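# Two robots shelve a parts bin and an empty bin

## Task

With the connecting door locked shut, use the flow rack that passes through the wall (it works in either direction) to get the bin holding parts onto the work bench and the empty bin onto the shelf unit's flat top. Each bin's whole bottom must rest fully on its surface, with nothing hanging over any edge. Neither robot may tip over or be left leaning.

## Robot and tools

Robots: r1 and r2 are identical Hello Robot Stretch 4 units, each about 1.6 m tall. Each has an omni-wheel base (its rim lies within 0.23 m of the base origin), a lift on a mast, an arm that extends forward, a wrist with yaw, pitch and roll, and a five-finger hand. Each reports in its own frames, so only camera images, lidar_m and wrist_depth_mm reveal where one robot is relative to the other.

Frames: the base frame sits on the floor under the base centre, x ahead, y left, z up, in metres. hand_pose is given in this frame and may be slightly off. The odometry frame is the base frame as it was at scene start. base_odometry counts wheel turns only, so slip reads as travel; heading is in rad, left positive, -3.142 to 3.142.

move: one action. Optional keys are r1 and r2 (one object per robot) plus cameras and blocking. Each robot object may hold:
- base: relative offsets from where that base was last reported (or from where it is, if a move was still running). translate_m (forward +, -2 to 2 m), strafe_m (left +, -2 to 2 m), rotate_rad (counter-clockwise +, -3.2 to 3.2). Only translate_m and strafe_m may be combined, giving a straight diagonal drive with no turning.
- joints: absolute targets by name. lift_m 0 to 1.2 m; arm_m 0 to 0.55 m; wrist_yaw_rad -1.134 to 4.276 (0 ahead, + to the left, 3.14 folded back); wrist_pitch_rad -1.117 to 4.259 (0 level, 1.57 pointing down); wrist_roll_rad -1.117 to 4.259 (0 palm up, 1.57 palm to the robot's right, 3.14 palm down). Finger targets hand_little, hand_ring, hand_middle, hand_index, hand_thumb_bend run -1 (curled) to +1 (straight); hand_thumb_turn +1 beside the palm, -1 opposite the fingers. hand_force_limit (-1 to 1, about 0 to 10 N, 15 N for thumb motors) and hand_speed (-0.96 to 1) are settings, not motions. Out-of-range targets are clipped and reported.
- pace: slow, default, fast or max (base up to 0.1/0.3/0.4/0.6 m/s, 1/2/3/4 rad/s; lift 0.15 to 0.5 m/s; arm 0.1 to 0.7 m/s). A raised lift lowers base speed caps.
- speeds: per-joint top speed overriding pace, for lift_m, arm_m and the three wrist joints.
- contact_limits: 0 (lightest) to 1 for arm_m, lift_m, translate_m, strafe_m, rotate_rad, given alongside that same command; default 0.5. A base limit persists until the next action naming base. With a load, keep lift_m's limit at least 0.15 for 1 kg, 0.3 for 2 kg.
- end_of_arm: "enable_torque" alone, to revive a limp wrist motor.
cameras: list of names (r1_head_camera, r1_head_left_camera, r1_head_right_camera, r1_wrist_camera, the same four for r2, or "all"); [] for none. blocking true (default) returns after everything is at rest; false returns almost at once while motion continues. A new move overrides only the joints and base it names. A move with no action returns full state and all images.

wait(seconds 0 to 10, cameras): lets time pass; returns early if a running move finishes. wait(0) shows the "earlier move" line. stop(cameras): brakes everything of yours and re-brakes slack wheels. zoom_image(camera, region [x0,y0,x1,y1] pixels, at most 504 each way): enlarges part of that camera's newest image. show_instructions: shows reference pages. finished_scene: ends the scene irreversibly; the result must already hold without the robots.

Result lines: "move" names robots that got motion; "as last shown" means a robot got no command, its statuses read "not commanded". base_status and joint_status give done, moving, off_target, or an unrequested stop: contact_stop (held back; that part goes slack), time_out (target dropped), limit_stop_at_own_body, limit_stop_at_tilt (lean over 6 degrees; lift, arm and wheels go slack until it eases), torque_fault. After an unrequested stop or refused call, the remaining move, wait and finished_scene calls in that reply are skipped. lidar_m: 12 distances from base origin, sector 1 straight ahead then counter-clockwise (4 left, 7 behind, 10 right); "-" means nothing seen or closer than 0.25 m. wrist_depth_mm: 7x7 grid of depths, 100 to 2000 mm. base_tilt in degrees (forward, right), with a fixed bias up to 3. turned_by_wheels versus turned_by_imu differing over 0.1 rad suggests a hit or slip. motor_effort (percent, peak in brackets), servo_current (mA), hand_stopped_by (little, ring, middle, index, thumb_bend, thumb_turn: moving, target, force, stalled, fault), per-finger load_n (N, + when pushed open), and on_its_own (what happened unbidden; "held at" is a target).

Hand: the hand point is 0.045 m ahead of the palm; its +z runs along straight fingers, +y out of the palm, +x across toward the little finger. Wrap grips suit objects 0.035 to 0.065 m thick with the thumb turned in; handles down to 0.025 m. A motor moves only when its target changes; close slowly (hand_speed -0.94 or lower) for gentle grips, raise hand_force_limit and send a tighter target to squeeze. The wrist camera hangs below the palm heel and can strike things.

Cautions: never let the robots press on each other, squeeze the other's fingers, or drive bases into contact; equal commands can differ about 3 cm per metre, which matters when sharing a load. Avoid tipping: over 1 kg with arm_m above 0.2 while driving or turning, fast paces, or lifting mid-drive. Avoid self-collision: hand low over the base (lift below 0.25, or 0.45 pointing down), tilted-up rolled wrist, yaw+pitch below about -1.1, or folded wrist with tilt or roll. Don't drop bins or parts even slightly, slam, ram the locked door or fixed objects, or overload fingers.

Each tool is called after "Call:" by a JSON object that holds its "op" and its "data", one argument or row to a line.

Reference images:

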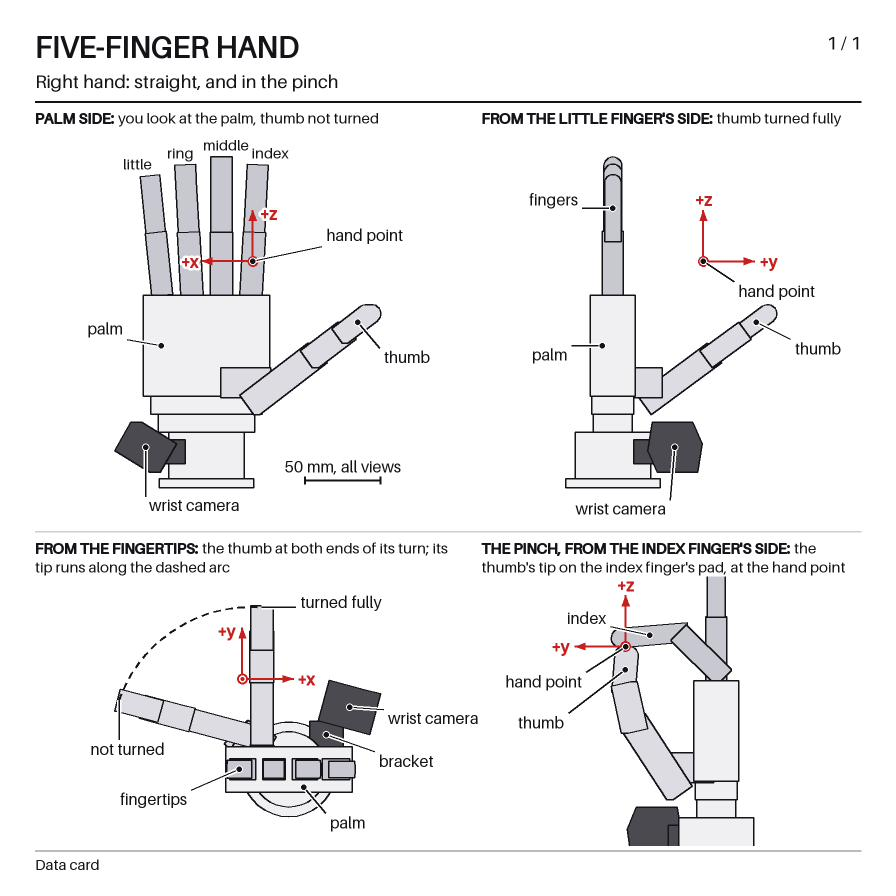

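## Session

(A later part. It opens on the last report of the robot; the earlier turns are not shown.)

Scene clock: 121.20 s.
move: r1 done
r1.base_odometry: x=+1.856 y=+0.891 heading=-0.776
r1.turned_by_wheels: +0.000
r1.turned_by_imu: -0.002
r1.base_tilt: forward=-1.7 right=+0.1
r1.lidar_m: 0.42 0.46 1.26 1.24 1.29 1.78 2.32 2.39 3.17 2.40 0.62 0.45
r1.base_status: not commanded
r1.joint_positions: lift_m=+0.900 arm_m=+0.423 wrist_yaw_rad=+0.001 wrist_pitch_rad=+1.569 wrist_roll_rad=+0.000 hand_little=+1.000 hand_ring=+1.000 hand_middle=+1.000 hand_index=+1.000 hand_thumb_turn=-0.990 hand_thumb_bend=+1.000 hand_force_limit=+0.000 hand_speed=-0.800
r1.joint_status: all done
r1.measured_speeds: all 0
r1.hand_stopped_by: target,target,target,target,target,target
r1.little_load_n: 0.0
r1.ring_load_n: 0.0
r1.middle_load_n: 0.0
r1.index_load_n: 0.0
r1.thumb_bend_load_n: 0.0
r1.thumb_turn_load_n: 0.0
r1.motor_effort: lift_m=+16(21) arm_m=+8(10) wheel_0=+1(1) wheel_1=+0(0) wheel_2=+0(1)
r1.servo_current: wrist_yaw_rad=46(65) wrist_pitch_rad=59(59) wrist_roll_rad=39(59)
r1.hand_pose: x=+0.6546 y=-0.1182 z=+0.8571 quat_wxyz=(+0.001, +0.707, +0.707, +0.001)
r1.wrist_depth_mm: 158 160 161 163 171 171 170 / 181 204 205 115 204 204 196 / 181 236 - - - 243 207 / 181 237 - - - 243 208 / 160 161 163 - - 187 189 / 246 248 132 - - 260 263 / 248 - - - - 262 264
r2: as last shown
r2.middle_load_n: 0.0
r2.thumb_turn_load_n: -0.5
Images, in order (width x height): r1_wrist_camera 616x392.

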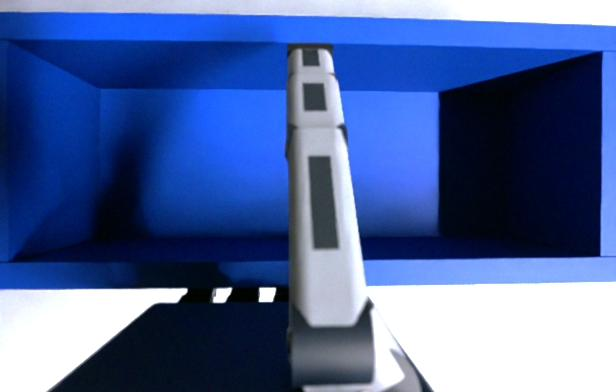

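Call:
{"op": "move", "data": {
  "r1": {"joints": {"lift_m": 0.876, "hand_force_limit": 0.3}, "contact_limits": {"lift_m": 0.0}, "pace": "slow"},
  "cameras": ["r1_wrist_camera", "r1_head_camera"]
}}

Call:
{"op": "zoom_image", "data": {
  "camera": "r1_wrist_camera",
  "region": [100, 100, 500, 390]
}}

Scene clock: 122.30 s.
move: r1 done
r1.base_odometry: x=+1.856 y=+0.891 heading=-0.776
r1.turned_by_wheels: +0.000
r1.turned_by_imu: +0.000
r1.base_tilt: forward=-1.7 right=+0.1
r1.lidar_m: 0.43 0.46 1.27 1.22 1.28 1.77 2.31 2.41 3.16 2.40 0.64 0.46
r1.base_status: not commanded
r1.joint_positions: lift_m=+0.877 arm_m=+0.423 wrist_yaw_rad=+0.001 wrist_pitch_rad=+1.569 wrist_roll_rad=+0.000 hand_little=+1.000 hand_ring=+1.000 hand_middle=+1.000 hand_index=+1.000 hand_thumb_turn=-0.990 hand_thumb_bend=+1.000 hand_force_limit=+0.300 hand_speed=-0.800
r1.joint_status: all done
r1.measured_speeds: all 0
r1.hand_stopped_by: target,target,target,target,target,target
r1.little_load_n: 0.0
r1.ring_load_n: 0.0
r1.middle_load_n: 0.0
r1.index_load_n: 0.0
r1.thumb_bend_load_n: 0.0
r1.thumb_turn_load_n: 0.0
r1.motor_effort: lift_m=+13(16) arm_m=+8(8) wheel_0=+1(1) wheel_1=+0(0) wheel_2=+0(0)
r1.servo_current: wrist_yaw_rad=26(65) wrist_pitch_rad=33(65) wrist_roll_rad=39(65)
r1.contact_limits: lift_m 0
r1.hand_pose: x=+0.6546 y=-0.1182 z=+0.8334 quat_wxyz=(+0.001, +0.707, +0.707, +0.001)
r1.wrist_depth_mm: 144 156 146 146 146 145 146 / 181 201 202 110 202 200 199 / 181 - - - - - 208 / 181 - - - - - 208 / 162 162 163 - - 164 194 / 224 139 132 - - 237 240 / 225 - - - - 239 241
r2: as last shown
r2.turned_by_imu: +0.000
r2.thumb_turn_load_n: 0.0
pictures: r1_head_camera, r1_wrist_camera
Images, in order (width x height): r1_head_camera 420x560, r1_wrist_camera 616x392.

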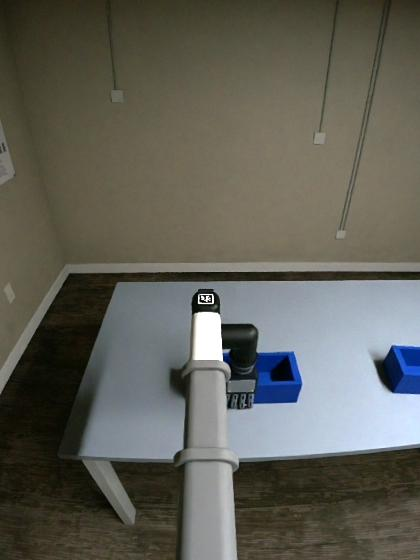

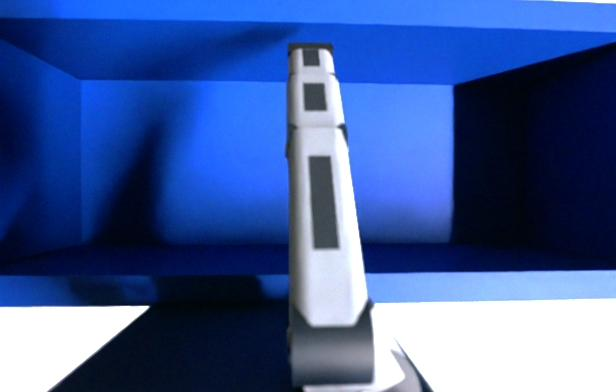

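Scaled by 1.260.

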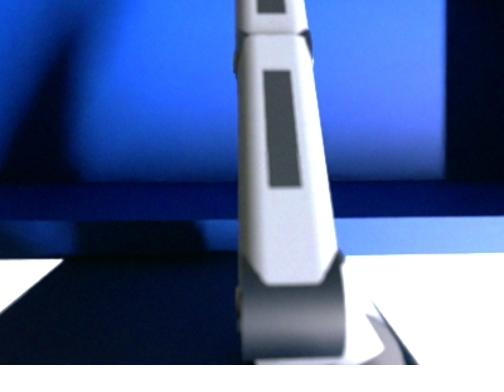

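Call:
{"op": "move", "data": {
  "r1": {"joints": {"lift_m": 0.874}, "contact_limits": {"lift_m": 0.0}, "pace": "slow"},
  "cameras": ["r1_wrist_camera"]
}}

Scene clock: 123.00 s.
move: r1 done
r1.base_odometry: x=+1.856 y=+0.891 heading=-0.776
r1.turned_by_wheels: +0.000
r1.turned_by_imu: +0.000
r1.base_tilt: forward=-1.7 right=+0.1
r1.lidar_m: 0.43 0.46 1.29 1.22 1.29 1.78 2.32 2.38 3.16 2.38 0.63 0.46
r1.base_status: not commanded
r1.joint_positions: lift_m=+0.875 arm_m=+0.423 wrist_yaw_rad=+0.001 wrist_pitch_rad=+1.569 wrist_roll_rad=+0.000 hand_little=+1.000 hand_ring=+1.000 hand_middle=+1.000 hand_index=+1.000 hand_thumb_turn=-0.990 hand_thumb_bend=+1.000 hand_force_limit=+0.300 hand_speed=-0.800
r1.joint_status: all done
r1.measured_speeds: all 0
r1.hand_stopped_by: target,target,target,target,target,target
r1.little_load_n: 0.0
r1.ring_load_n: 0.0
r1.middle_load_n: 0.0
r1.index_load_n: 0.0
r1.thumb_bend_load_n: 0.0
r1.thumb_turn_load_n: 0.0
r1.motor_effort: lift_m=+10(13) arm_m=+8(8) wheel_0=+1(1) wheel_1=+0(0) wheel_2=+0(0)
r1.servo_current: wrist_yaw_rad=39(52) wrist_pitch_rad=46(59) wrist_roll_rad=33(65)
r1.contact_limits: lift_m 0
r1.hand_pose: x=+0.6546 y=-0.1182 z=+0.8316 quat_wxyz=(+0.001, +0.707, +0.707, +0.001)
r1.wrist_depth_mm: 143 145 146 146 146 146 146 / 181 199 200 110 202 202 196 / 182 - - - - - 206 / 182 - - - - - 207 / 165 164 164 - - 161 189 / 138 139 132 - - 237 240 / 224 - - - - 239 240
r2.base_odometry: x=+0.248 y=-0.434 heading=+0.519
r2.turned_by_wheels: +0.000
r2.turned_by_imu: +0.000
r2.base_tilt: forward=-1.0 right=-0.4
r2.lidar_m: 1.00 1.08 1.50 2.35 2.49 3.39 1.68 0.97 2.39 2.34 0.45 0.43
r2.base_status: not commanded
r2.joint_positions: lift_m=+0.800 arm_m=+0.000 wrist_yaw_rad=+0.002 wrist_pitch_rad=+0.502 wrist_roll_rad=+0.000 hand_little=+1.000 hand_ring=+1.000 hand_middle=+1.000 hand_index=+1.000 hand_thumb_turn=-1.000 hand_thumb_bend=+1.000 hand_force_limit=+0.000 hand_speed=-0.800
r2.joint_status: not commanded
r2.measured_speeds: all 0
r2.hand_stopped_by: target,target,target,target,target,target
r2.little_load_n: 0.0
r2.ring_load_n: 0.0
r2.middle_load_n: 0.0
r2.index_load_n: 0.0
r2.thumb_bend_load_n: 0.0
r2.thumb_turn_load_n: 0.0
r2.motor_effort: lift_m=+23(23) arm_m=-6(6) wheel_0=+4(4) wheel_1=-1(1) wheel_2=+0(0)
r2.servo_current: wrist_yaw_rad=33(39) wrist_pitch_rad=46(46) wrist_roll_rad=46(65)
r2.hand_pose: x=+0.3943 y=-0.1178 z=+0.9242 quat_wxyz=(+0.360, +0.608, +0.609, +0.361)
r2.wrist_depth_mm: - - - - 723 - - / - - - 113 - - 866 / - - - 106 - 1008 866 / - - - - - 732 647 / - - - - - 627 - / - - 139 - - 517 521 / 1098 1078 108 - - 1098 455
Images, in order (width x height): r1_wrist_camera 616x392.

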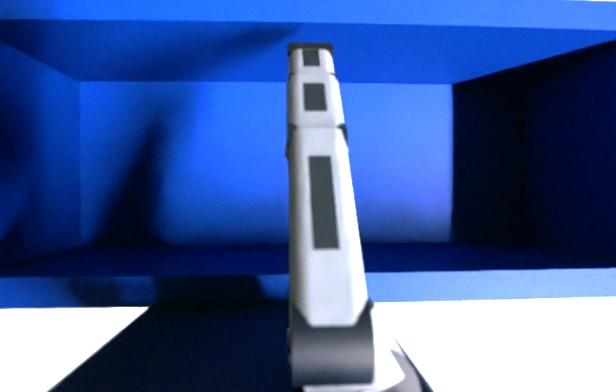

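Call:
{"op": "move", "data": {
  "r1": {"joints": {"lift_m": 0.878, "arm_m": 0.4275}, "pace": "slow"}
}}

Call:
{"op": "move", "data": {
  "r1": {"joints": {"hand_thumb_bend": -0.3}},
  "cameras": ["r1_wrist_camera"]
}}

Scene clock: 123.93 s.
move: r1 done
r1.base_odometry: x=+1.856 y=+0.891 heading=-0.776
r1.turned_by_wheels: +0.000
r1.turned_by_imu: +0.000
r1.base_tilt: forward=-1.7 right=+0.2
r1.lidar_m: 0.42 0.46 1.29 1.23 1.28 1.78 2.32 2.41 3.18 2.39 0.64 0.44
r1.base_status: not commanded
r1.joint_positions: lift_m=+0.878 arm_m=+0.427 wrist_yaw_rad=+0.001 wrist_pitch_rad=+1.571 wrist_roll_rad=+0.000 hand_little=+1.000 hand_ring=+1.000 hand_middle=+1.000 hand_index=+1.000 hand_thumb_turn=-0.990 hand_thumb_bend=+1.000 hand_force_limit=+0.300 hand_speed=-0.800
r1.joint_status: all done
r1.measured_speeds: all 0
r1.hand_stopped_by: target,target,target,target,target,target
r1.little_load_n: 0.0
r1.ring_load_n: 0.0
r1.middle_load_n: 0.5
r1.index_load_n: 0.0
r1.thumb_bend_load_n: 0.0
r1.thumb_turn_load_n: 0.0
r1.motor_effort: lift_m=+21(22) arm_m=+9(11) wheel_0=+1(1) wheel_1=+0(0) wheel_2=+0(0)
r1.servo_current: wrist_yaw_rad=39(59) wrist_pitch_rad=59(59) wrist_roll_rad=39(59)
r1.hand_pose: x=+0.6583 y=-0.1182 z=+0.8346 quat_wxyz=(+0.000, +0.707, +0.707, +0.000)
r1.wrist_depth_mm: 139 150 141 142 143 144 145 / 182 193 195 115 197 197 196 / 182 - - - - - 206 / 182 - - - - - 206 / 173 174 174 - - 171 197 / 138 139 132 - - 237 240 / 226 - - - - 239 241
r2: as last shown
pictures: none

Scene clock: 128.97 s.
move: r1 done
r1.base_odometry: x=+1.856 y=+0.891 heading=-0.776
r1.turned_by_wheels: +0.000
r1.turned_by_imu: -0.002
r1.base_tilt: forward=-1.8 right=+0.2
r1.lidar_m: 0.43 0.45 1.29 1.23 1.27 1.78 2.32 2.40 3.17 2.41 0.63 0.45
r1.base_status: not commanded
r1.joint_positions: lift_m=+0.878 arm_m=+0.427 wrist_yaw_rad=+0.001 wrist_pitch_rad=+1.571 wrist_roll_rad=+0.000 hand_little=+1.000 hand_ring=+1.000 hand_middle=+1.000 hand_index=+1.000 hand_thumb_turn=-0.990 hand_thumb_bend=-0.300 hand_force_limit=+0.300 hand_speed=-0.800
r1.joint_status: all done
r1.measured_speeds: all 0
r1.hand_stopped_by: target,target,target,target,target,target
r1.little_load_n: 0.0
r1.ring_load_n: 0.0
r1.middle_load_n: 0.0
r1.index_load_n: 0.0
r1.thumb_bend_load_n: 0.0
r1.thumb_turn_load_n: 0.0
r1.motor_effort: lift_m=+22(22) arm_m=+9(9) wheel_0=+1(1) wheel_1=+0(0) wheel_2=+0(1)
r1.servo_current: wrist_yaw_rad=33(72) wrist_pitch_rad=20(65) wrist_roll_rad=46(72)
r1.hand_pose: x=+0.6583 y=-0.1182 z=+0.8346 quat_wxyz=(+0.000, +0.707, +0.707, +0.000)
r1.wrist_depth_mm: 139 150 141 152 143 144 145 / 182 193 195 197 197 197 196 / 182 - - - - - 206 / 182 - - - - - 207 / 173 174 174 - 171 171 197 / 138 139 132 - - 237 240 / 225 - - - - 240 241
r2: as last shown
r2.turned_by_imu: +0.001
Images, in order (width x height): r1_wrist_camera 616x392.

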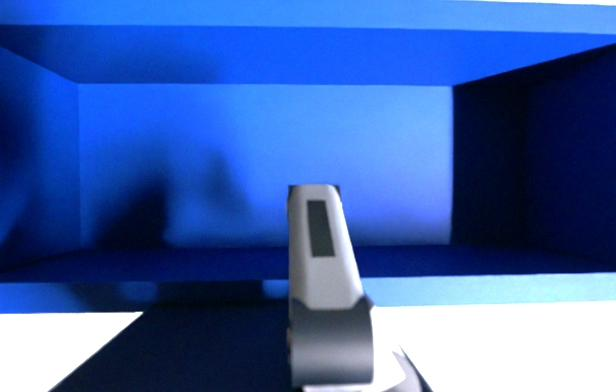

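Call:
{"op": "move", "data": {
  "r1": {"joints": {"hand_thumb_bend": -0.95}},
  "cameras": ["r1_wrist_camera"]
}}

Scene clock: 131.60 s.
move: r1 off_target
r1.base_odometry: x=+1.856 y=+0.891 heading=-0.776
r1.turned_by_wheels: +0.000
r1.turned_by_imu: -0.001
r1.base_tilt: forward=-1.7 right=+0.1
r1.lidar_m: 0.42 0.46 1.28 1.24 1.29 1.78 2.31 2.38 3.17 2.40 0.62 0.46
r1.base_status: not commanded
r1.joint_positions: lift_m=+0.878 arm_m=+0.427 wrist_yaw_rad=+0.001 wrist_pitch_rad=+1.571 wrist_roll_rad=+0.000 hand_little=+1.000 hand_ring=+1.000 hand_middle=+1.000 hand_index=+1.000 hand_thumb_turn=-0.990 hand_thumb_bend=-0.690 hand_force_limit=+0.300 hand_speed=-0.800
r1.joint_status: hand_thumb_bend off_target (ended at -0.690, target -0.950)
r1.measured_speeds: all 0
r1.hand_stopped_by: target,target,target,target,force,target
r1.little_load_n: 0.0
r1.ring_load_n: 0.0
r1.middle_load_n: 0.0
r1.index_load_n: 0.0
r1.thumb_bend_load_n: 10.0
r1.thumb_turn_load_n: 1.0
r1.motor_effort: lift_m=+21(22) arm_m=+9(9) wheel_0=+1(1) wheel_1=+0(0) wheel_2=+0(0)
r1.servo_current: wrist_yaw_rad=52(59) wrist_pitch_rad=39(65) wrist_roll_rad=20(78)
r1.hand_pose: x=+0.6583 y=-0.1182 z=+0.8346 quat_wxyz=(+0.000, +0.707, +0.707, +0.000)
r1.wrist_depth_mm: 136 141 139 142 142 144 145 / 173 182 183 183 183 182 188 / 182 - - - - - 207 / 182 - - - - - 207 / 173 168 168 - - 193 197 / 138 139 132 - - 148 148 / 225 - - - - 240 241
r2: as last shown
r2.turned_by_imu: +0.000
r2.thumb_turn_load_n: 0.5
Images, in order (width x height): r1_wrist_camera 616x392.

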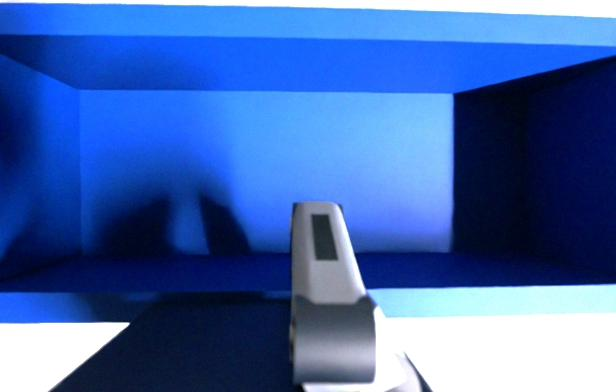

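Call:
{"op": "move", "data": {
  "r1": {"joints": {"lift_m": 0.888}, "pace": "slow"},
  "cameras": ["r1_wrist_camera", "r1_head_camera"]
}}

Call:
{"op": "zoom_image", "data": {
  "camera": "r1_head_camera",
  "region": [160, 280, 340, 440]
}}

Scene clock: 132.43 s.
move: r1 done
r1.base_odometry: x=+1.856 y=+0.891 heading=-0.776
r1.turned_by_wheels: +0.000
r1.turned_by_imu: +0.000
r1.base_tilt: forward=-1.7 right=+0.2
r1.lidar_m: 0.43 0.47 1.28 1.23 1.29 1.75 2.33 2.38 3.17 2.40 0.64 0.47
r1.base_status: not commanded
r1.joint_positions: lift_m=+0.888 arm_m=+0.427 wrist_yaw_rad=+0.001 wrist_pitch_rad=+1.571 wrist_roll_rad=+0.000 hand_little=+1.000 hand_ring=+1.000 hand_middle=+1.000 hand_index=+1.000 hand_thumb_turn=-0.990 hand_thumb_bend=-0.690 hand_force_limit=+0.300 hand_speed=-0.800
r1.joint_status: all done
r1.measured_speeds: all 0
r1.hand_stopped_by: target,target,target,target,force,target
r1.little_load_n: 0.0
r1.ring_load_n: 0.0
r1.middle_load_n: 0.0
r1.index_load_n: 0.0
r1.thumb_bend_load_n: 9.5
r1.thumb_turn_load_n: 0.5
r1.motor_effort: lift_m=+24(26) arm_m=+8(9) wheel_0=+1(1) wheel_1=+0(0) wheel_2=+0(1)
r1.servo_current: wrist_yaw_rad=46(78) wrist_pitch_rad=46(59) wrist_roll_rad=46(59)
r1.hand_pose: x=+0.6583 y=-0.1182 z=+0.8444 quat_wxyz=(+0.000, +0.707, +0.707, +0.000)
r1.wrist_depth_mm: 137 141 141 142 144 145 152 / 173 181 182 182 182 200 188 / 181 - - - - - 207 / 182 - - - - - 207 / 173 195 196 - - 195 197 / 138 139 132 - - 148 148 / 235 - - - - 249 250
r2: as last shown
r2.thumb_turn_load_n: 0.0
pictures: r1_head_camera, r1_wrist_camera
Images, in order (width x height): r1_head_camera 420x560, r1_wrist_camera 616x392.

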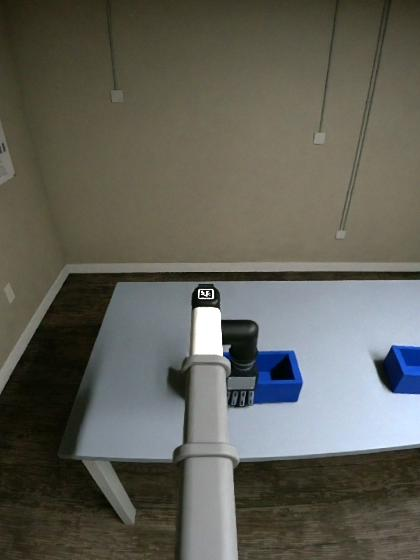

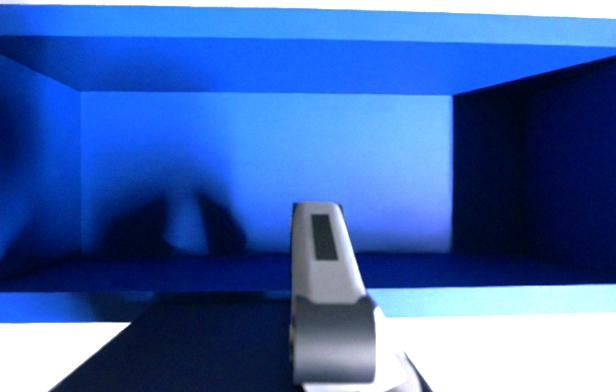

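Scaled by 2.800 from the camera's image (finer frame: 1200x1600).

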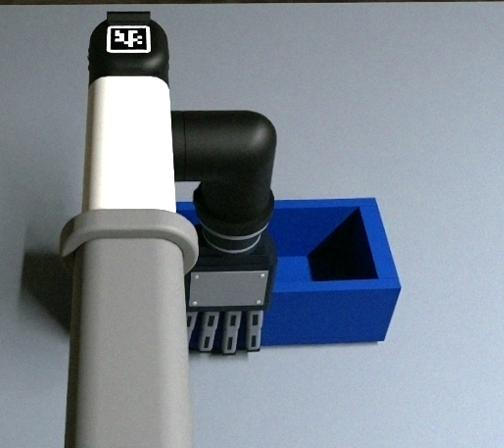

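Call:
{"op": "move", "data": {
  "r1": {"joints": {"hand_force_limit": 0.6, "hand_thumb_bend": -0.97}}
}}

Call:
{"op": "move", "data": {
  "r1": {"joints": {"lift_m": 0.98}, "pace": "slow"}
}}

Call:
{"op": "move", "data": {
  "r1": {"base": {"translate_m": -0.45}, "joints": {"arm_m": 0.2}, "pace": "slow"},
  "cameras": ["r1_wrist_camera", "r1_head_camera"]
}}

Scene clock: 134.00 s.
move: r1 off_target
r1.base_odometry: x=+1.856 y=+0.891 heading=-0.776
r1.turned_by_wheels: +0.000
r1.turned_by_imu: -0.001
r1.base_tilt: forward=-1.9 right=+0.0
r1.lidar_m: 0.42 0.48 1.28 1.23 1.29 1.79 2.33 2.39 3.15 2.39 0.63 0.45
r1.base_status: not commanded
r1.joint_positions: lift_m=+0.888 arm_m=+0.427 wrist_yaw_rad=+0.001 wrist_pitch_rad=+1.571 wrist_roll_rad=+0.000 hand_little=+1.000 hand_ring=+1.000 hand_middle=+1.000 hand_index=+1.000 hand_thumb_turn=-0.990 hand_thumb_bend=-0.699 hand_force_limit=+0.600 hand_speed=-0.800
r1.joint_status: hand_thumb_bend off_target (ended at -0.699, target -0.970); the others done
r1.measured_speeds: all 0
r1.hand_stopped_by: target,target,target,target,force,target
r1.little_load_n: -0.5
r1.ring_load_n: 0.0
r1.middle_load_n: 0.0
r1.index_load_n: 0.0
r1.thumb_bend_load_n: 12.5
r1.thumb_turn_load_n: 1.0
r1.motor_effort: lift_m=+24(24) arm_m=+8(9) wheel_0=+1(1) wheel_1=+0(0) wheel_2=+0(0)
r1.servo_current: wrist_yaw_rad=52(52) wrist_pitch_rad=65(65) wrist_roll_rad=52(59)
r1.hand_pose: x=+0.6583 y=-0.1182 z=+0.8444 quat_wxyz=(+0.000, +0.707, +0.707, +0.000)
r1.wrist_depth_mm: 137 141 142 142 144 145 152 / 173 181 181 182 182 200 188 / 181 - - - - - 207 / 182 - - - - - 207 / 173 195 196 - - 195 197 / 138 139 131 - - 148 148 / 234 - - - - 248 250
r2: as last shown
pictures: none

Scene clock: 135.63 s.
move: r1 done
r1.base_odometry: x=+1.856 y=+0.891 heading=-0.776
r1.turned_by_wheels: +0.000
r1.turned_by_imu: -0.001
r1.base_tilt: forward=-1.9 right=+0.1
r1.lidar_m: 0.42 0.46 1.29 1.24 1.30 1.79 2.32 2.40 3.15 2.41 0.63 0.45
r1.base_status: not commanded
r1.joint_positions: lift_m=+0.980 arm_m=+0.427 wrist_yaw_rad=+0.001 wrist_pitch_rad=+1.571 wrist_roll_rad=+0.000 hand_little=+1.000 hand_ring=+1.000 hand_middle=+1.000 hand_index=+1.000 hand_thumb_turn=-0.990 hand_thumb_bend=-0.699 hand_force_limit=+0.600 hand_speed=-0.800
r1.joint_status: all done
r1.measured_speeds: all 0
r1.hand_stopped_by: target,target,target,target,force,target
r1.little_load_n: 0.0
r1.ring_load_n: 0.0
r1.middle_load_n: 0.0
r1.index_load_n: 0.5
r1.thumb_bend_load_n: 12.5
r1.thumb_turn_load_n: 0.5
r1.motor_effort: lift_m=+24(26) arm_m=+8(9) wheel_0=+1(1) wheel_1=+0(0) wheel_2=+0(0)
r1.servo_current: wrist_yaw_rad=20(65) wrist_pitch_rad=46(65) wrist_roll_rad=59(65)
r1.hand_pose: x=+0.6583 y=-0.1182 z=+0.9364 quat_wxyz=(+0.000, +0.707, +0.707, +0.000)
r1.wrist_depth_mm: 137 141 142 142 144 145 151 / 173 181 182 182 182 200 188 / 181 - - - - - 207 / 182 - - - - - 207 / 173 195 196 - - 195 197 / 138 139 132 - - 148 345 / 324 - - - - 343 345
r2: as last shown
pictures: none

Scene clock: 141.43 s.
move: r1 done
r1.base_odometry: x=+1.535 y=+1.206 heading=-0.776
r1.turned_by_wheels: +0.000
r1.turned_by_imu: -0.003
r1.base_tilt: forward=-1.7 right=+0.1
r1.lidar_m: 0.36 0.92 1.28 1.24 1.29 1.81 1.87 1.97 2.66 3.03 1.26 0.41
r1.base_status: done
r1.joint_positions: lift_m=+0.980 arm_m=+0.200 wrist_yaw_rad=+0.001 wrist_pitch_rad=+1.571 wrist_roll_rad=+0.000 hand_little=+1.000 hand_ring=+1.000 hand_middle=+1.000 hand_index=+1.000 hand_thumb_turn=-0.990 hand_thumb_bend=-0.699 hand_force_limit=+0.600 hand_speed=-0.800
r1.joint_status: all done
r1.measured_speeds: all 0
r1.hand_stopped_by: target,target,target,target,force,target
r1.little_load_n: 0.0
r1.ring_load_n: 0.0
r1.middle_load_n: 0.0
r1.index_load_n: 0.0
r1.thumb_bend_load_n: 12.5
r1.thumb_turn_load_n: 1.0
r1.motor_effort: lift_m=+24(24) arm_m=-8(12) wheel_0=-3(7) wheel_1=-3(7) wheel_2=+3(12)
r1.servo_current: wrist_yaw_rad=46(78) wrist_pitch_rad=33(72) wrist_roll_rad=46(72)
r1.hand_pose: x=+0.4316 y=-0.1182 z=+0.9364 quat_wxyz=(+0.000, +0.707, +0.707, +0.000)
r1.wrist_depth_mm: 137 141 141 142 144 145 152 / 173 181 182 182 182 200 188 / 182 - - - - - 207 / 181 - - - - - 207 / 173 195 196 - - 195 197 / 138 139 132 - - 148 1138 / 1078 - - - - 1138 1160
r2: as last shown
r2.turned_by_imu: +0.001
pictures: r1_head_camera, r1_wrist_camera
Images, in order (width x height): r1_head_camera 420x560, r1_wrist_camera 616x392.

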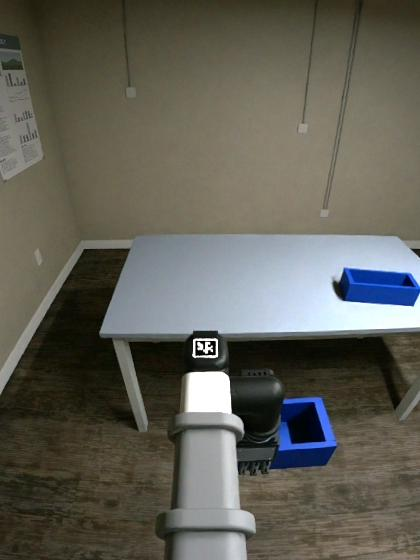

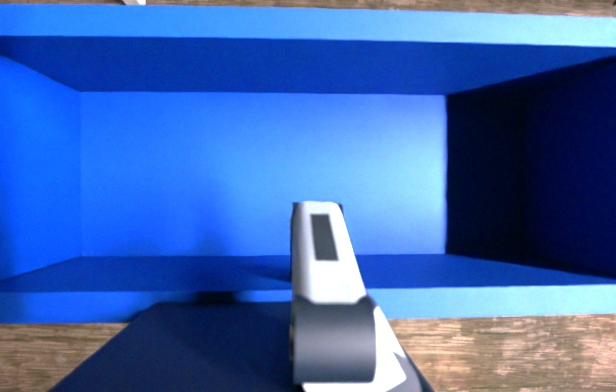

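Call:
{"op": "move", "data": {
  "r1": {"base": {"strafe_m": -1.96}}
}}

Call:
{"op": "move", "data": {
  "r1": {"base": {"translate_m": 0.97}},
  "cameras": ["r1_wrist_camera", "r1_head_camera", "r1_head_right_camera"]
}}

Scene clock: 149.73 s.
move: r1 done
r1.base_odometry: x=+0.162 y=-0.193 heading=-0.776
r1.turned_by_wheels: +0.000
r1.turned_by_imu: -0.006
r1.base_tilt: forward=-1.8 right=+0.1
r1.lidar_m: 0.37 1.21 1.30 3.21 2.70 1.93 1.87 1.59 1.14 1.10 1.10 0.42
r1.base_status: done
r1.joint_positions: lift_m=+0.980 arm_m=+0.200 wrist_yaw_rad=+0.001 wrist_pitch_rad=+1.571 wrist_roll_rad=+0.000 hand_little=+1.000 hand_ring=+1.000 hand_middle=+1.000 hand_index=+1.000 hand_thumb_turn=-0.990 hand_thumb_bend=-0.699 hand_force_limit=+0.600 hand_speed=-0.800
r1.joint_status: not commanded
r1.measured_speeds: all 0
r1.hand_stopped_by: target,target,target,target,force,target
r1.little_load_n: 0.0
r1.ring_load_n: 0.5
r1.middle_load_n: 0.0
r1.index_load_n: 0.0
r1.thumb_bend_load_n: 12.5
r1.thumb_turn_load_n: 1.0
r1.motor_effort: lift_m=+23(24) arm_m=-8(9) wheel_0=+0(12) wheel_1=+0(11) wheel_2=+0(5)
r1.servo_current: wrist_yaw_rad=26(72) wrist_pitch_rad=46(65) wrist_roll_rad=52(78)
r1.hand_pose: x=+0.4316 y=-0.1182 z=+0.9365 quat_wxyz=(+0.000, +0.707, +0.707, +0.000)
r1.wrist_depth_mm: 137 141 141 142 144 145 152 / 173 181 182 182 182 200 188 / 181 - - - - - 207 / 182 - - - - - 207 / 173 195 196 - - 195 197 / 138 139 132 - - 148 1138 / 1060 - - - - 1138 1138
r2.base_odometry: x=+0.248 y=-0.434 heading=+0.519
r2.turned_by_wheels: +0.000
r2.turned_by_imu: +0.001
r2.base_tilt: forward=-1.0 right=-0.3
r2.lidar_m: 1.02 1.06 1.50 2.36 2.44 3.39 1.66 0.96 2.40 2.35 0.48 0.41
r2.base_status: not commanded
r2.joint_positions: lift_m=+0.800 arm_m=+0.000 wrist_yaw_rad=+0.002 wrist_pitch_rad=+0.502 wrist_roll_rad=+0.000 hand_little=+1.000 hand_ring=+1.000 hand_middle=+1.000 hand_index=+1.000 hand_thumb_turn=-1.000 hand_thumb_bend=+1.000 hand_force_limit=+0.000 hand_speed=-0.800
r2.joint_status: not commanded
r2.measured_speeds: all 0
r2.hand_stopped_by: target,target,target,target,target,target
r2.little_load_n: 0.0
r2.ring_load_n: 0.0
r2.middle_load_n: 0.0
r2.index_load_n: 0.0
r2.thumb_bend_load_n: 0.0
r2.thumb_turn_load_n: 0.0
r2.motor_effort: lift_m=+23(23) arm_m=-5(6) wheel_0=+4(4) wheel_1=-1(1) wheel_2=+0(0)
r2.servo_current: wrist_yaw_rad=39(46) wrist_pitch_rad=39(52) wrist_roll_rad=20(72)
r2.hand_pose: x=+0.3943 y=-0.1178 z=+0.9242 quat_wxyz=(+0.360, +0.608, +0.609, +0.361)
r2.wrist_depth_mm: - - - - 723 - - / - - - 113 - - 866 / - - - 106 - 991 878 / - - - - - 723 647 / - - - - - 634 - / - - 139 - - 517 517 / 1098 1078 108 - - 1118 459
pictures: none

Scene clock: 154.47 s.
move: r1 done
r1.base_odometry: x=+0.855 y=-0.872 heading=-0.776
r1.turned_by_wheels: +0.000
r1.turned_by_imu: -0.001
r1.base_tilt: forward=-1.7 right=+0.1
r1.lidar_m: 0.35 1.97 0.83 0.79 3.32 2.98 2.83 1.59 0.45 0.40 0.40 0.40
r1.base_status: done
r1.joint_positions: lift_m=+0.980 arm_m=+0.200 wrist_yaw_rad=+0.001 wrist_pitch_rad=+1.571 wrist_roll_rad=+0.000 hand_little=+1.000 hand_ring=+1.000 hand_middle=+1.000 hand_index=+1.000 hand_thumb_turn=-0.990 hand_thumb_bend=-0.699 hand_force_limit=+0.600 hand_speed=-0.800
r1.joint_status: not commanded
r1.measured_speeds: all 0
r1.hand_stopped_by: target,target,target,target,force,target
r1.little_load_n: 0.0
r1.ring_load_n: 0.0
r1.middle_load_n: 0.0
r1.index_load_n: 0.0
r1.thumb_bend_load_n: 12.5
r1.thumb_turn_load_n: 1.0
r1.motor_effort: lift_m=+23(23) arm_m=-8(8) wheel_0=+1(9) wheel_1=+2(6) wheel_2=-2(14)
r1.servo_current: wrist_yaw_rad=26(59) wrist_pitch_rad=26(65) wrist_roll_rad=39(72)
r1.hand_pose: x=+0.4316 y=-0.1182 z=+0.9365 quat_wxyz=(+0.000, +0.707, +0.707, +0.000)
r1.wrist_depth_mm: 137 141 141 142 144 145 152 / 173 181 182 182 182 200 188 / 182 - - - - - 207 / 182 - - - - - 207 / 173 195 196 - - 195 197 / 138 139 132 - - 148 535 / 1078 - - - - 517 521
r2: as last shown
pictures: r1_head_camera, r1_head_right_camera, r1_wrist_camera
Images, in order (width x height): r1_head_camera 420x560, r1_head_right_camera 420x672, r1_wrist_camera 616x392.

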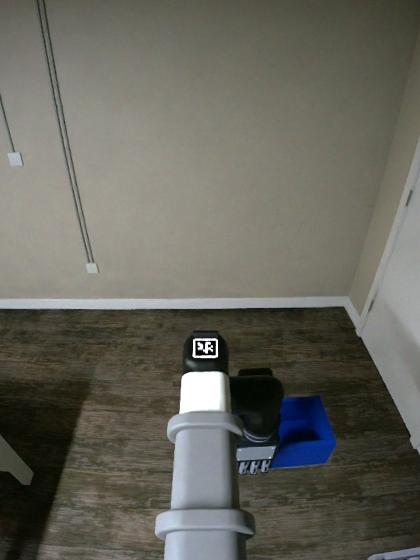

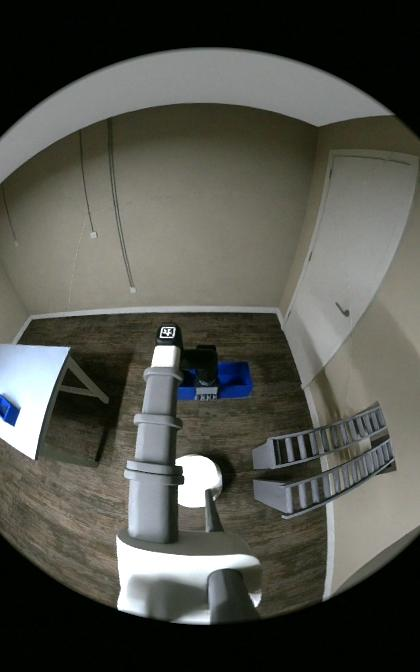

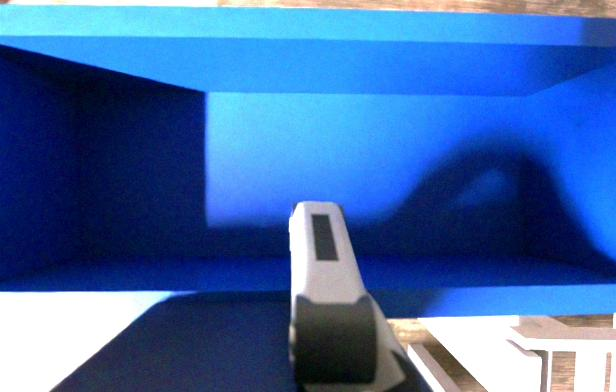

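Call:
{"op": "move", "data": {
  "r1": {"base": {"rotate_rad": -1.574}, "pace": "slow"}
}}

Call:
{"op": "move", "data": {
  "r1": {"joints": {"arm_m": 0.35, "wrist_roll_rad": 1.571}, "speeds": {"wrist_roll_rad": 0.8}},
  "cameras": ["r1_wrist_camera", "r1_head_camera", "r1_head_right_camera"]
}}

Scene clock: 157.57 s.
move: r1 done
r1.base_odometry: x=+0.855 y=-0.872 heading=-2.349
r1.turned_by_wheels: -1.573
r1.turned_by_imu: -1.548
r1.base_tilt: forward=-1.6 right=+0.1
r1.lidar_m: 0.35 0.43 1.53 1.90 2.00 0.83 0.80 3.30 2.90 2.81 1.56 0.40
r1.base_status: done
r1.joint_positions: lift_m=+0.980 arm_m=+0.200 wrist_yaw_rad=+0.001 wrist_pitch_rad=+1.571 wrist_roll_rad=+0.000 hand_little=+1.000 hand_ring=+1.000 hand_middle=+1.000 hand_index=+1.000 hand_thumb_turn=-0.990 hand_thumb_bend=-0.699 hand_force_limit=+0.600 hand_speed=-0.800
r1.joint_status: not commanded
r1.measured_speeds: all 0
r1.hand_stopped_by: target,target,target,target,force,target
r1.little_load_n: 0.0
r1.ring_load_n: 0.0
r1.middle_load_n: 0.0
r1.index_load_n: 0.0
r1.thumb_bend_load_n: 12.5
r1.thumb_turn_load_n: 1.0
r1.motor_effort: lift_m=+23(23) arm_m=-8(8) wheel_0=+2(7) wheel_1=+2(7) wheel_2=+2(10)
r1.servo_current: wrist_yaw_rad=39(72) wrist_pitch_rad=46(65) wrist_roll_rad=46(65)
r1.hand_pose: x=+0.4316 y=-0.1182 z=+0.9365 quat_wxyz=(+0.000, +0.707, +0.707, +0.000)
r1.wrist_depth_mm: 137 140 141 142 144 145 152 / 173 181 182 182 182 200 188 / 181 - - - - - 207 / 182 - - - - - 207 / 173 195 196 - - 195 198 / 138 139 132 - - 148 1160 / 1078 - - - - 1138 1160
r2: as last shown
r2.turned_by_imu: +0.000
r2.thumb_bend_load_n: -0.5
pictures: none

Scene clock: 160.03 s.
move: r1 done
r1.base_odometry: x=+0.855 y=-0.872 heading=-2.349
r1.turned_by_wheels: +0.000
r1.turned_by_imu: -0.001
r1.base_tilt: forward=-1.7 right=+0.1
r1.lidar_m: 0.40 0.41 1.54 1.91 2.02 0.83 0.81 3.30 2.90 2.80 1.58 0.35
r1.base_status: not commanded
r1.joint_positions: lift_m=+0.980 arm_m=+0.350 wrist_yaw_rad=+0.001 wrist_pitch_rad=+1.571 wrist_roll_rad=+1.569 hand_little=+1.000 hand_ring=+1.000 hand_middle=+1.000 hand_index=+1.000 hand_thumb_turn=-0.990 hand_thumb_bend=-0.699 hand_force_limit=+0.600 hand_speed=-0.800
r1.joint_status: all done
r1.measured_speeds: all 0
r1.hand_stopped_by: target,target,target,target,force,target
r1.little_load_n: 0.0
r1.ring_load_n: 0.0
r1.middle_load_n: 0.0
r1.index_load_n: 0.0
r1.thumb_bend_load_n: 12.5
r1.thumb_turn_load_n: 1.0
r1.motor_effort: lift_m=+23(23) arm_m=+8(10) wheel_0=+2(3) wheel_1=+2(2) wheel_2=+2(2)
r1.servo_current: wrist_yaw_rad=39(59) wrist_pitch_rad=52(72) wrist_roll_rad=59(85)
r1.hand_pose: x=+0.4900 y=-0.1477 z=+0.9365 quat_wxyz=(+0.000, +1.000, +0.002, +0.000)
r1.wrist_depth_mm: 137 141 141 142 144 145 152 / 173 181 182 182 182 200 188 / 182 - - - - - 207 / 182 - - - - - 207 / 173 195 196 - - 195 197 / 138 139 132 - - 148 1118 / 462 - - - - 1138 1138
r2: as last shown
r2.thumb_bend_load_n: 0.0
pictures: r1_head_camera, r1_head_right_camera, r1_wrist_camera
Images, in order (width x height): r1_head_camera 420x560, r1_head_right_camera 420x672, r1_wrist_camera 616x392.

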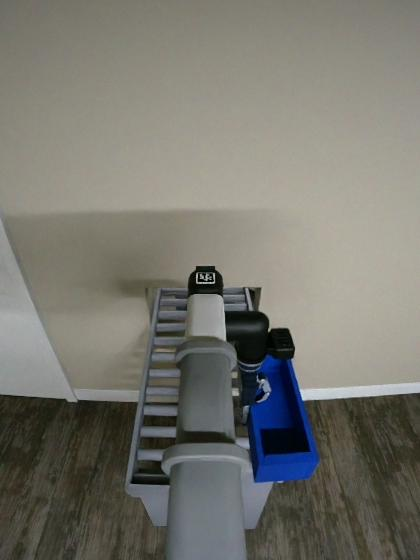

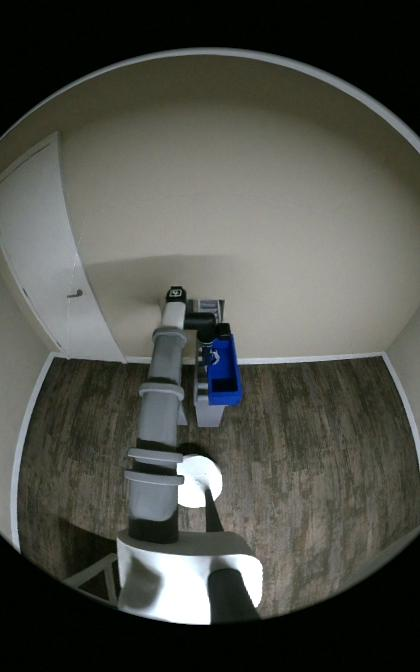

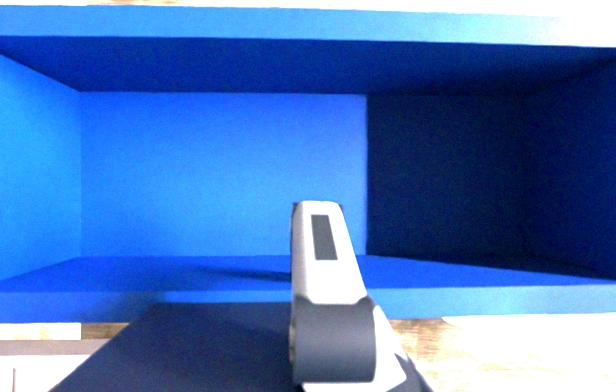

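Call:
{"op": "move", "data": {
  "r1": {"base": {"strafe_m": 0.03}, "joints": {"arm_m": 0.47, "wrist_pitch_rad": 1.684}, "pace": "slow"},
  "cameras": ["r1_wrist_camera", "r1_head_camera", "r1_head_right_camera", "r1_head_left_camera"]
}}

Call:
{"op": "zoom_image", "data": {
  "camera": "r1_head_camera",
  "region": [120, 260, 360, 520]
}}

Scene clock: 163.27 s.
move: r1 done
r1.base_odometry: x=+0.876 y=-0.893 heading=-2.349
r1.turned_by_wheels: +0.000
r1.turned_by_imu: -0.002
r1.base_tilt: forward=-1.7 right=+0.1
r1.lidar_m: 0.39 0.41 1.56 1.86 1.98 0.83 0.81 3.31 2.93 2.82 1.57 0.44
r1.base_status: done
r1.joint_positions: lift_m=+0.980 arm_m=+0.470 wrist_yaw_rad=+0.001 wrist_pitch_rad=+1.682 wrist_roll_rad=+1.569 hand_little=+1.000 hand_ring=+1.000 hand_middle=+1.000 hand_index=+1.000 hand_thumb_turn=-0.990 hand_thumb_bend=-0.699 hand_force_limit=+0.600 hand_speed=-0.800
r1.joint_status: all done
r1.measured_speeds: all 0
r1.hand_stopped_by: target,target,target,target,force,target
r1.little_load_n: 0.0
r1.ring_load_n: 0.0
r1.middle_load_n: -0.5
r1.index_load_n: 0.0
r1.thumb_bend_load_n: 12.5
r1.thumb_turn_load_n: 1.0
r1.motor_effort: lift_m=+23(23) arm_m=+8(12) wheel_0=-4(7) wheel_1=+2(8) wheel_2=+0(3)
r1.servo_current: wrist_yaw_rad=13(72) wrist_pitch_rad=46(91) wrist_roll_rad=52(72)
r1.hand_pose: x=+0.5856 y=-0.1477 z=+0.9412 quat_wxyz=(+0.000, +0.998, +0.002, -0.055)
r1.wrist_depth_mm: 137 141 141 142 144 145 151 / 173 181 182 182 181 200 188 / 182 - - - - - 207 / 181 - - - - - 207 / 173 195 196 - - 195 197 / 138 139 131 - - 148 1255 / 436 - - - - 1229 1255
r2: as last shown
pictures: r1_head_camera, r1_head_left_camera, r1_head_right_camera, r1_wrist_camera
Images, in order (width x height): r1_head_camera 420x560, r1_head_left_camera 420x672, r1_head_right_camera 420x672, r1_wrist_camera 616x392.

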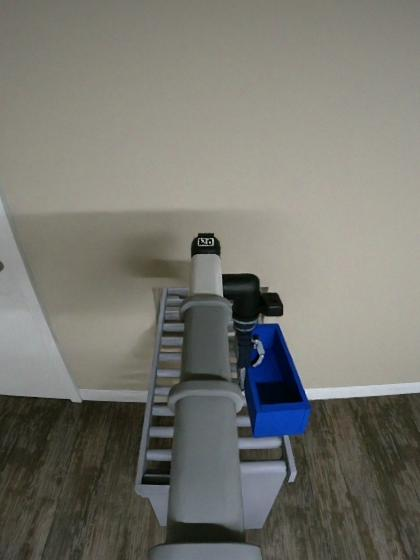

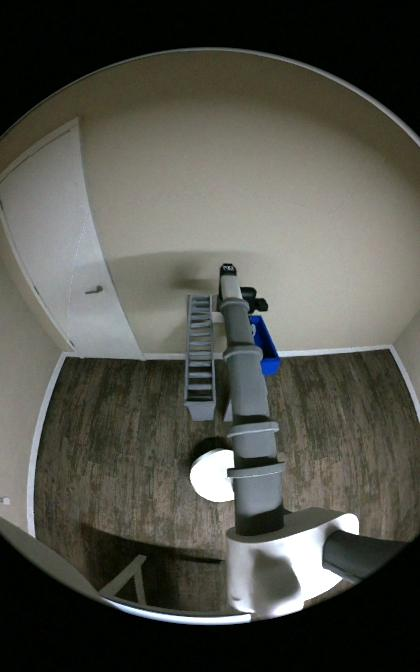

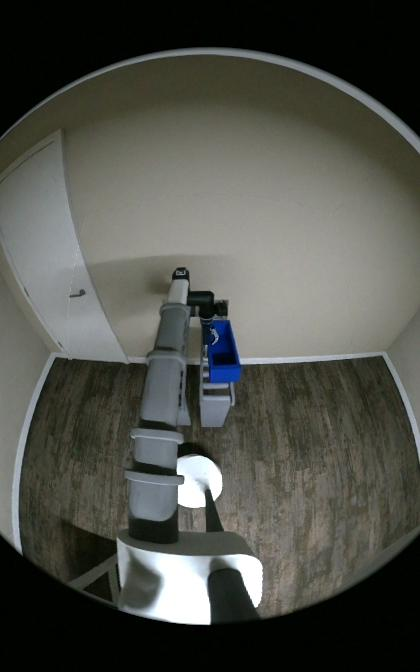

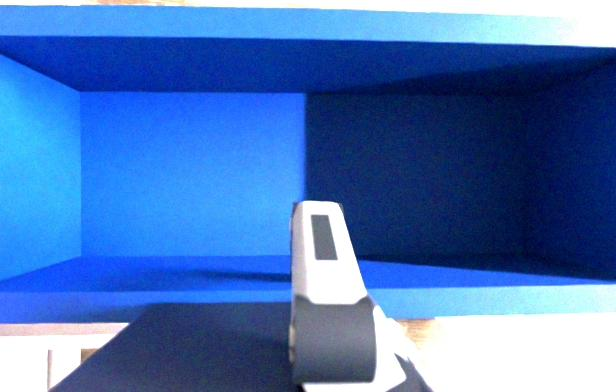

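Scaled by 1.938 from the camera's image (finer frame: 1200x1600).

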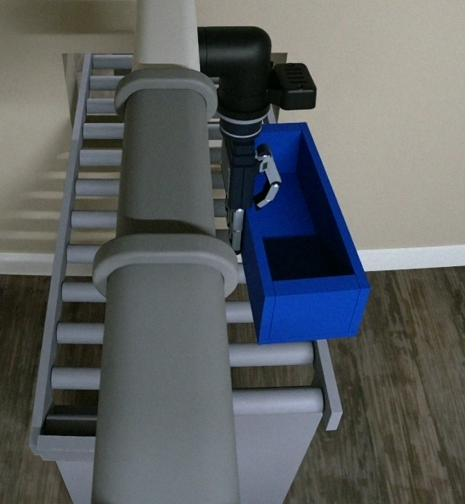

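Call:
{"op": "zoom_image", "data": {
  "camera": "r1_wrist_camera",
  "region": [0, 300, 200, 392]
}}

Call:
{"op": "zoom_image", "data": {
  "camera": "r1_wrist_camera",
  "region": [380, 300, 616, 392]
}}

Call:
{"op": "zoom_image", "data": {
  "camera": "r1_head_right_camera",
  "region": [160, 260, 260, 440]
}}

Scaled by 2.520.

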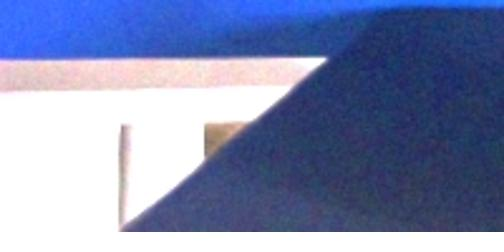

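Scaled by 2.136.

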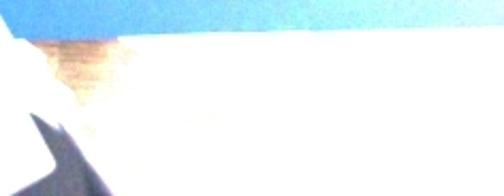

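Scaled by 2.800 from the camera's image (finer frame: 600x960).

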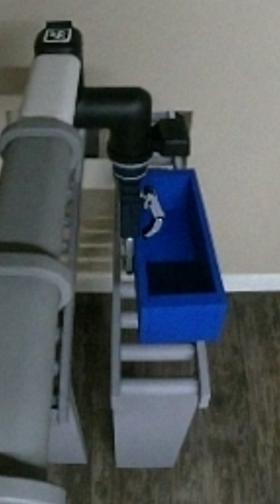

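Call:
{"op": "move", "data": {
  "r1": {"base": {"rotate_rad": -0.0245}, "joints": {"lift_m": 0.84}, "pace": "slow"},
  "cameras": ["r1_wrist_camera", "r1_head_camera", "r1_head_right_camera"]
}}

Call:
{"op": "zoom_image", "data": {
  "camera": "r1_wrist_camera",
  "region": [0, 250, 200, 392]
}}

Call:
{"op": "zoom_image", "data": {
  "camera": "r1_wrist_camera",
  "region": [380, 250, 616, 392]
}}

Call:
{"op": "zoom_image", "data": {
  "camera": "r1_head_camera",
  "region": [120, 260, 360, 520]
}}

Call:
{"op": "zoom_image", "data": {
  "camera": "r1_head_right_camera",
  "region": [160, 260, 260, 440]
}}

Scene clock: 166.93 s.
move: r1 done
r1.base_odometry: x=+0.876 y=-0.893 heading=-2.373
r1.turned_by_wheels: -0.024
r1.turned_by_imu: -0.023
r1.base_tilt: forward=-1.7 right=+0.2
r1.lidar_m: 0.40 0.42 1.50 1.88 1.97 0.82 0.81 3.29 2.95 2.83 1.60 0.45
r1.base_status: done
r1.joint_positions: lift_m=+0.840 arm_m=+0.470 wrist_yaw_rad=+0.001 wrist_pitch_rad=+1.682 wrist_roll_rad=+1.569 hand_little=+1.000 hand_ring=+1.000 hand_middle=+1.000 hand_index=+1.000 hand_thumb_turn=-0.990 hand_thumb_bend=-0.699 hand_force_limit=+0.600 hand_speed=-0.800
r1.joint_status: all done
r1.measured_speeds: all 0
r1.hand_stopped_by: target,target,target,target,force,target
r1.little_load_n: 0.0
r1.ring_load_n: 0.0
r1.middle_load_n: 0.0
r1.index_load_n: 0.0
r1.thumb_bend_load_n: 12.5
r1.thumb_turn_load_n: 1.0
r1.motor_effort: lift_m=+17(22) arm_m=+8(9) wheel_0=+3(4) wheel_1=+3(5) wheel_2=+2(7)
r1.servo_current: wrist_yaw_rad=39(52) wrist_pitch_rad=46(65) wrist_roll_rad=46(85)
r1.hand_pose: x=+0.5857 y=-0.1477 z=+0.8017 quat_wxyz=(+0.000, +0.998, +0.002, -0.055)
r1.wrist_depth_mm: 137 140 141 142 144 145 152 / 173 181 182 182 182 200 188 / 182 - - - - - 207 / 182 - - - - - 207 / 173 195 196 - - 195 197 / 138 139 132 - - 148 148 / 854 - - - - 1060 1098
r2: as last shown
r2.turned_by_imu: +0.001
r2.middle_load_n: 0.5
pictures: r1_head_camera, r1_head_right_camera, r1_wrist_camera
Images, in order (width x height): r1_head_camera 420x560, r1_head_right_camera 420x672, r1_wrist_camera 616x392.

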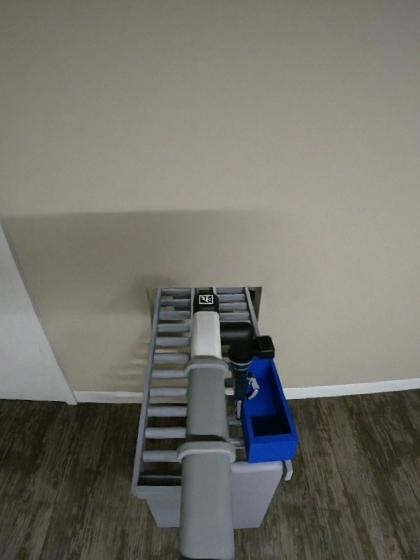

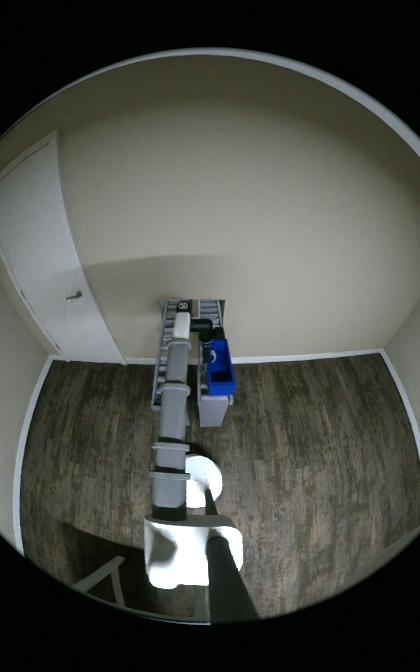

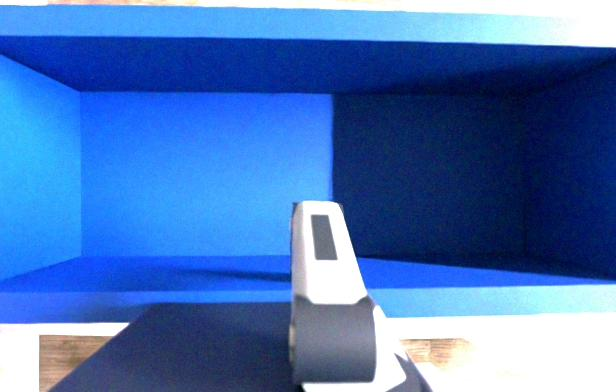

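Scaled by 2.520.

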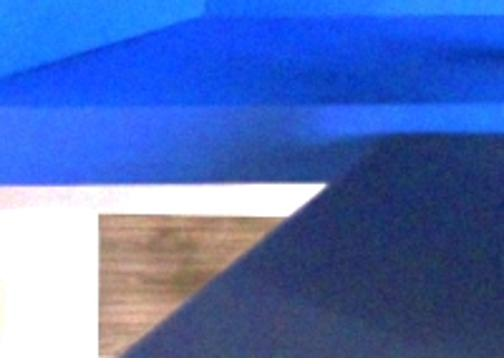

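Scaled by 2.136.

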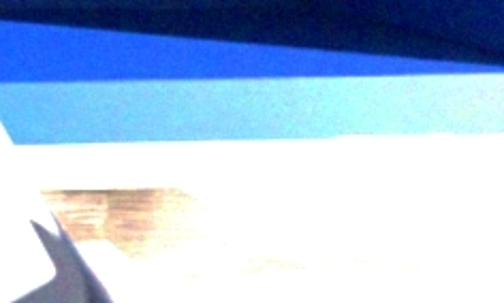

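Scaled by 1.938 from the camera's image (finer frame: 1200x1600).

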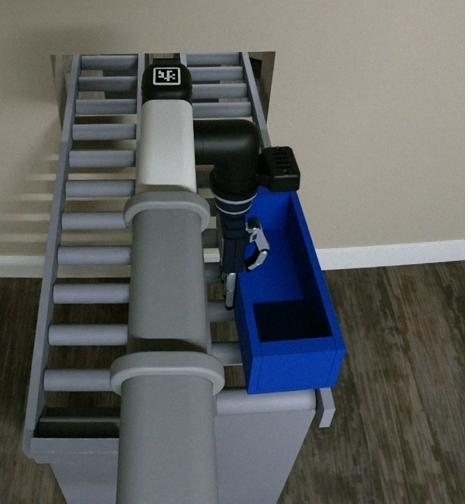

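Scaled by 2.800 from the camera's image (finer frame: 600x960).

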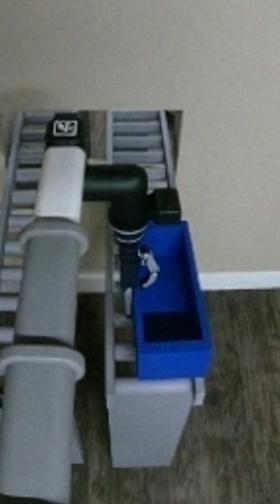

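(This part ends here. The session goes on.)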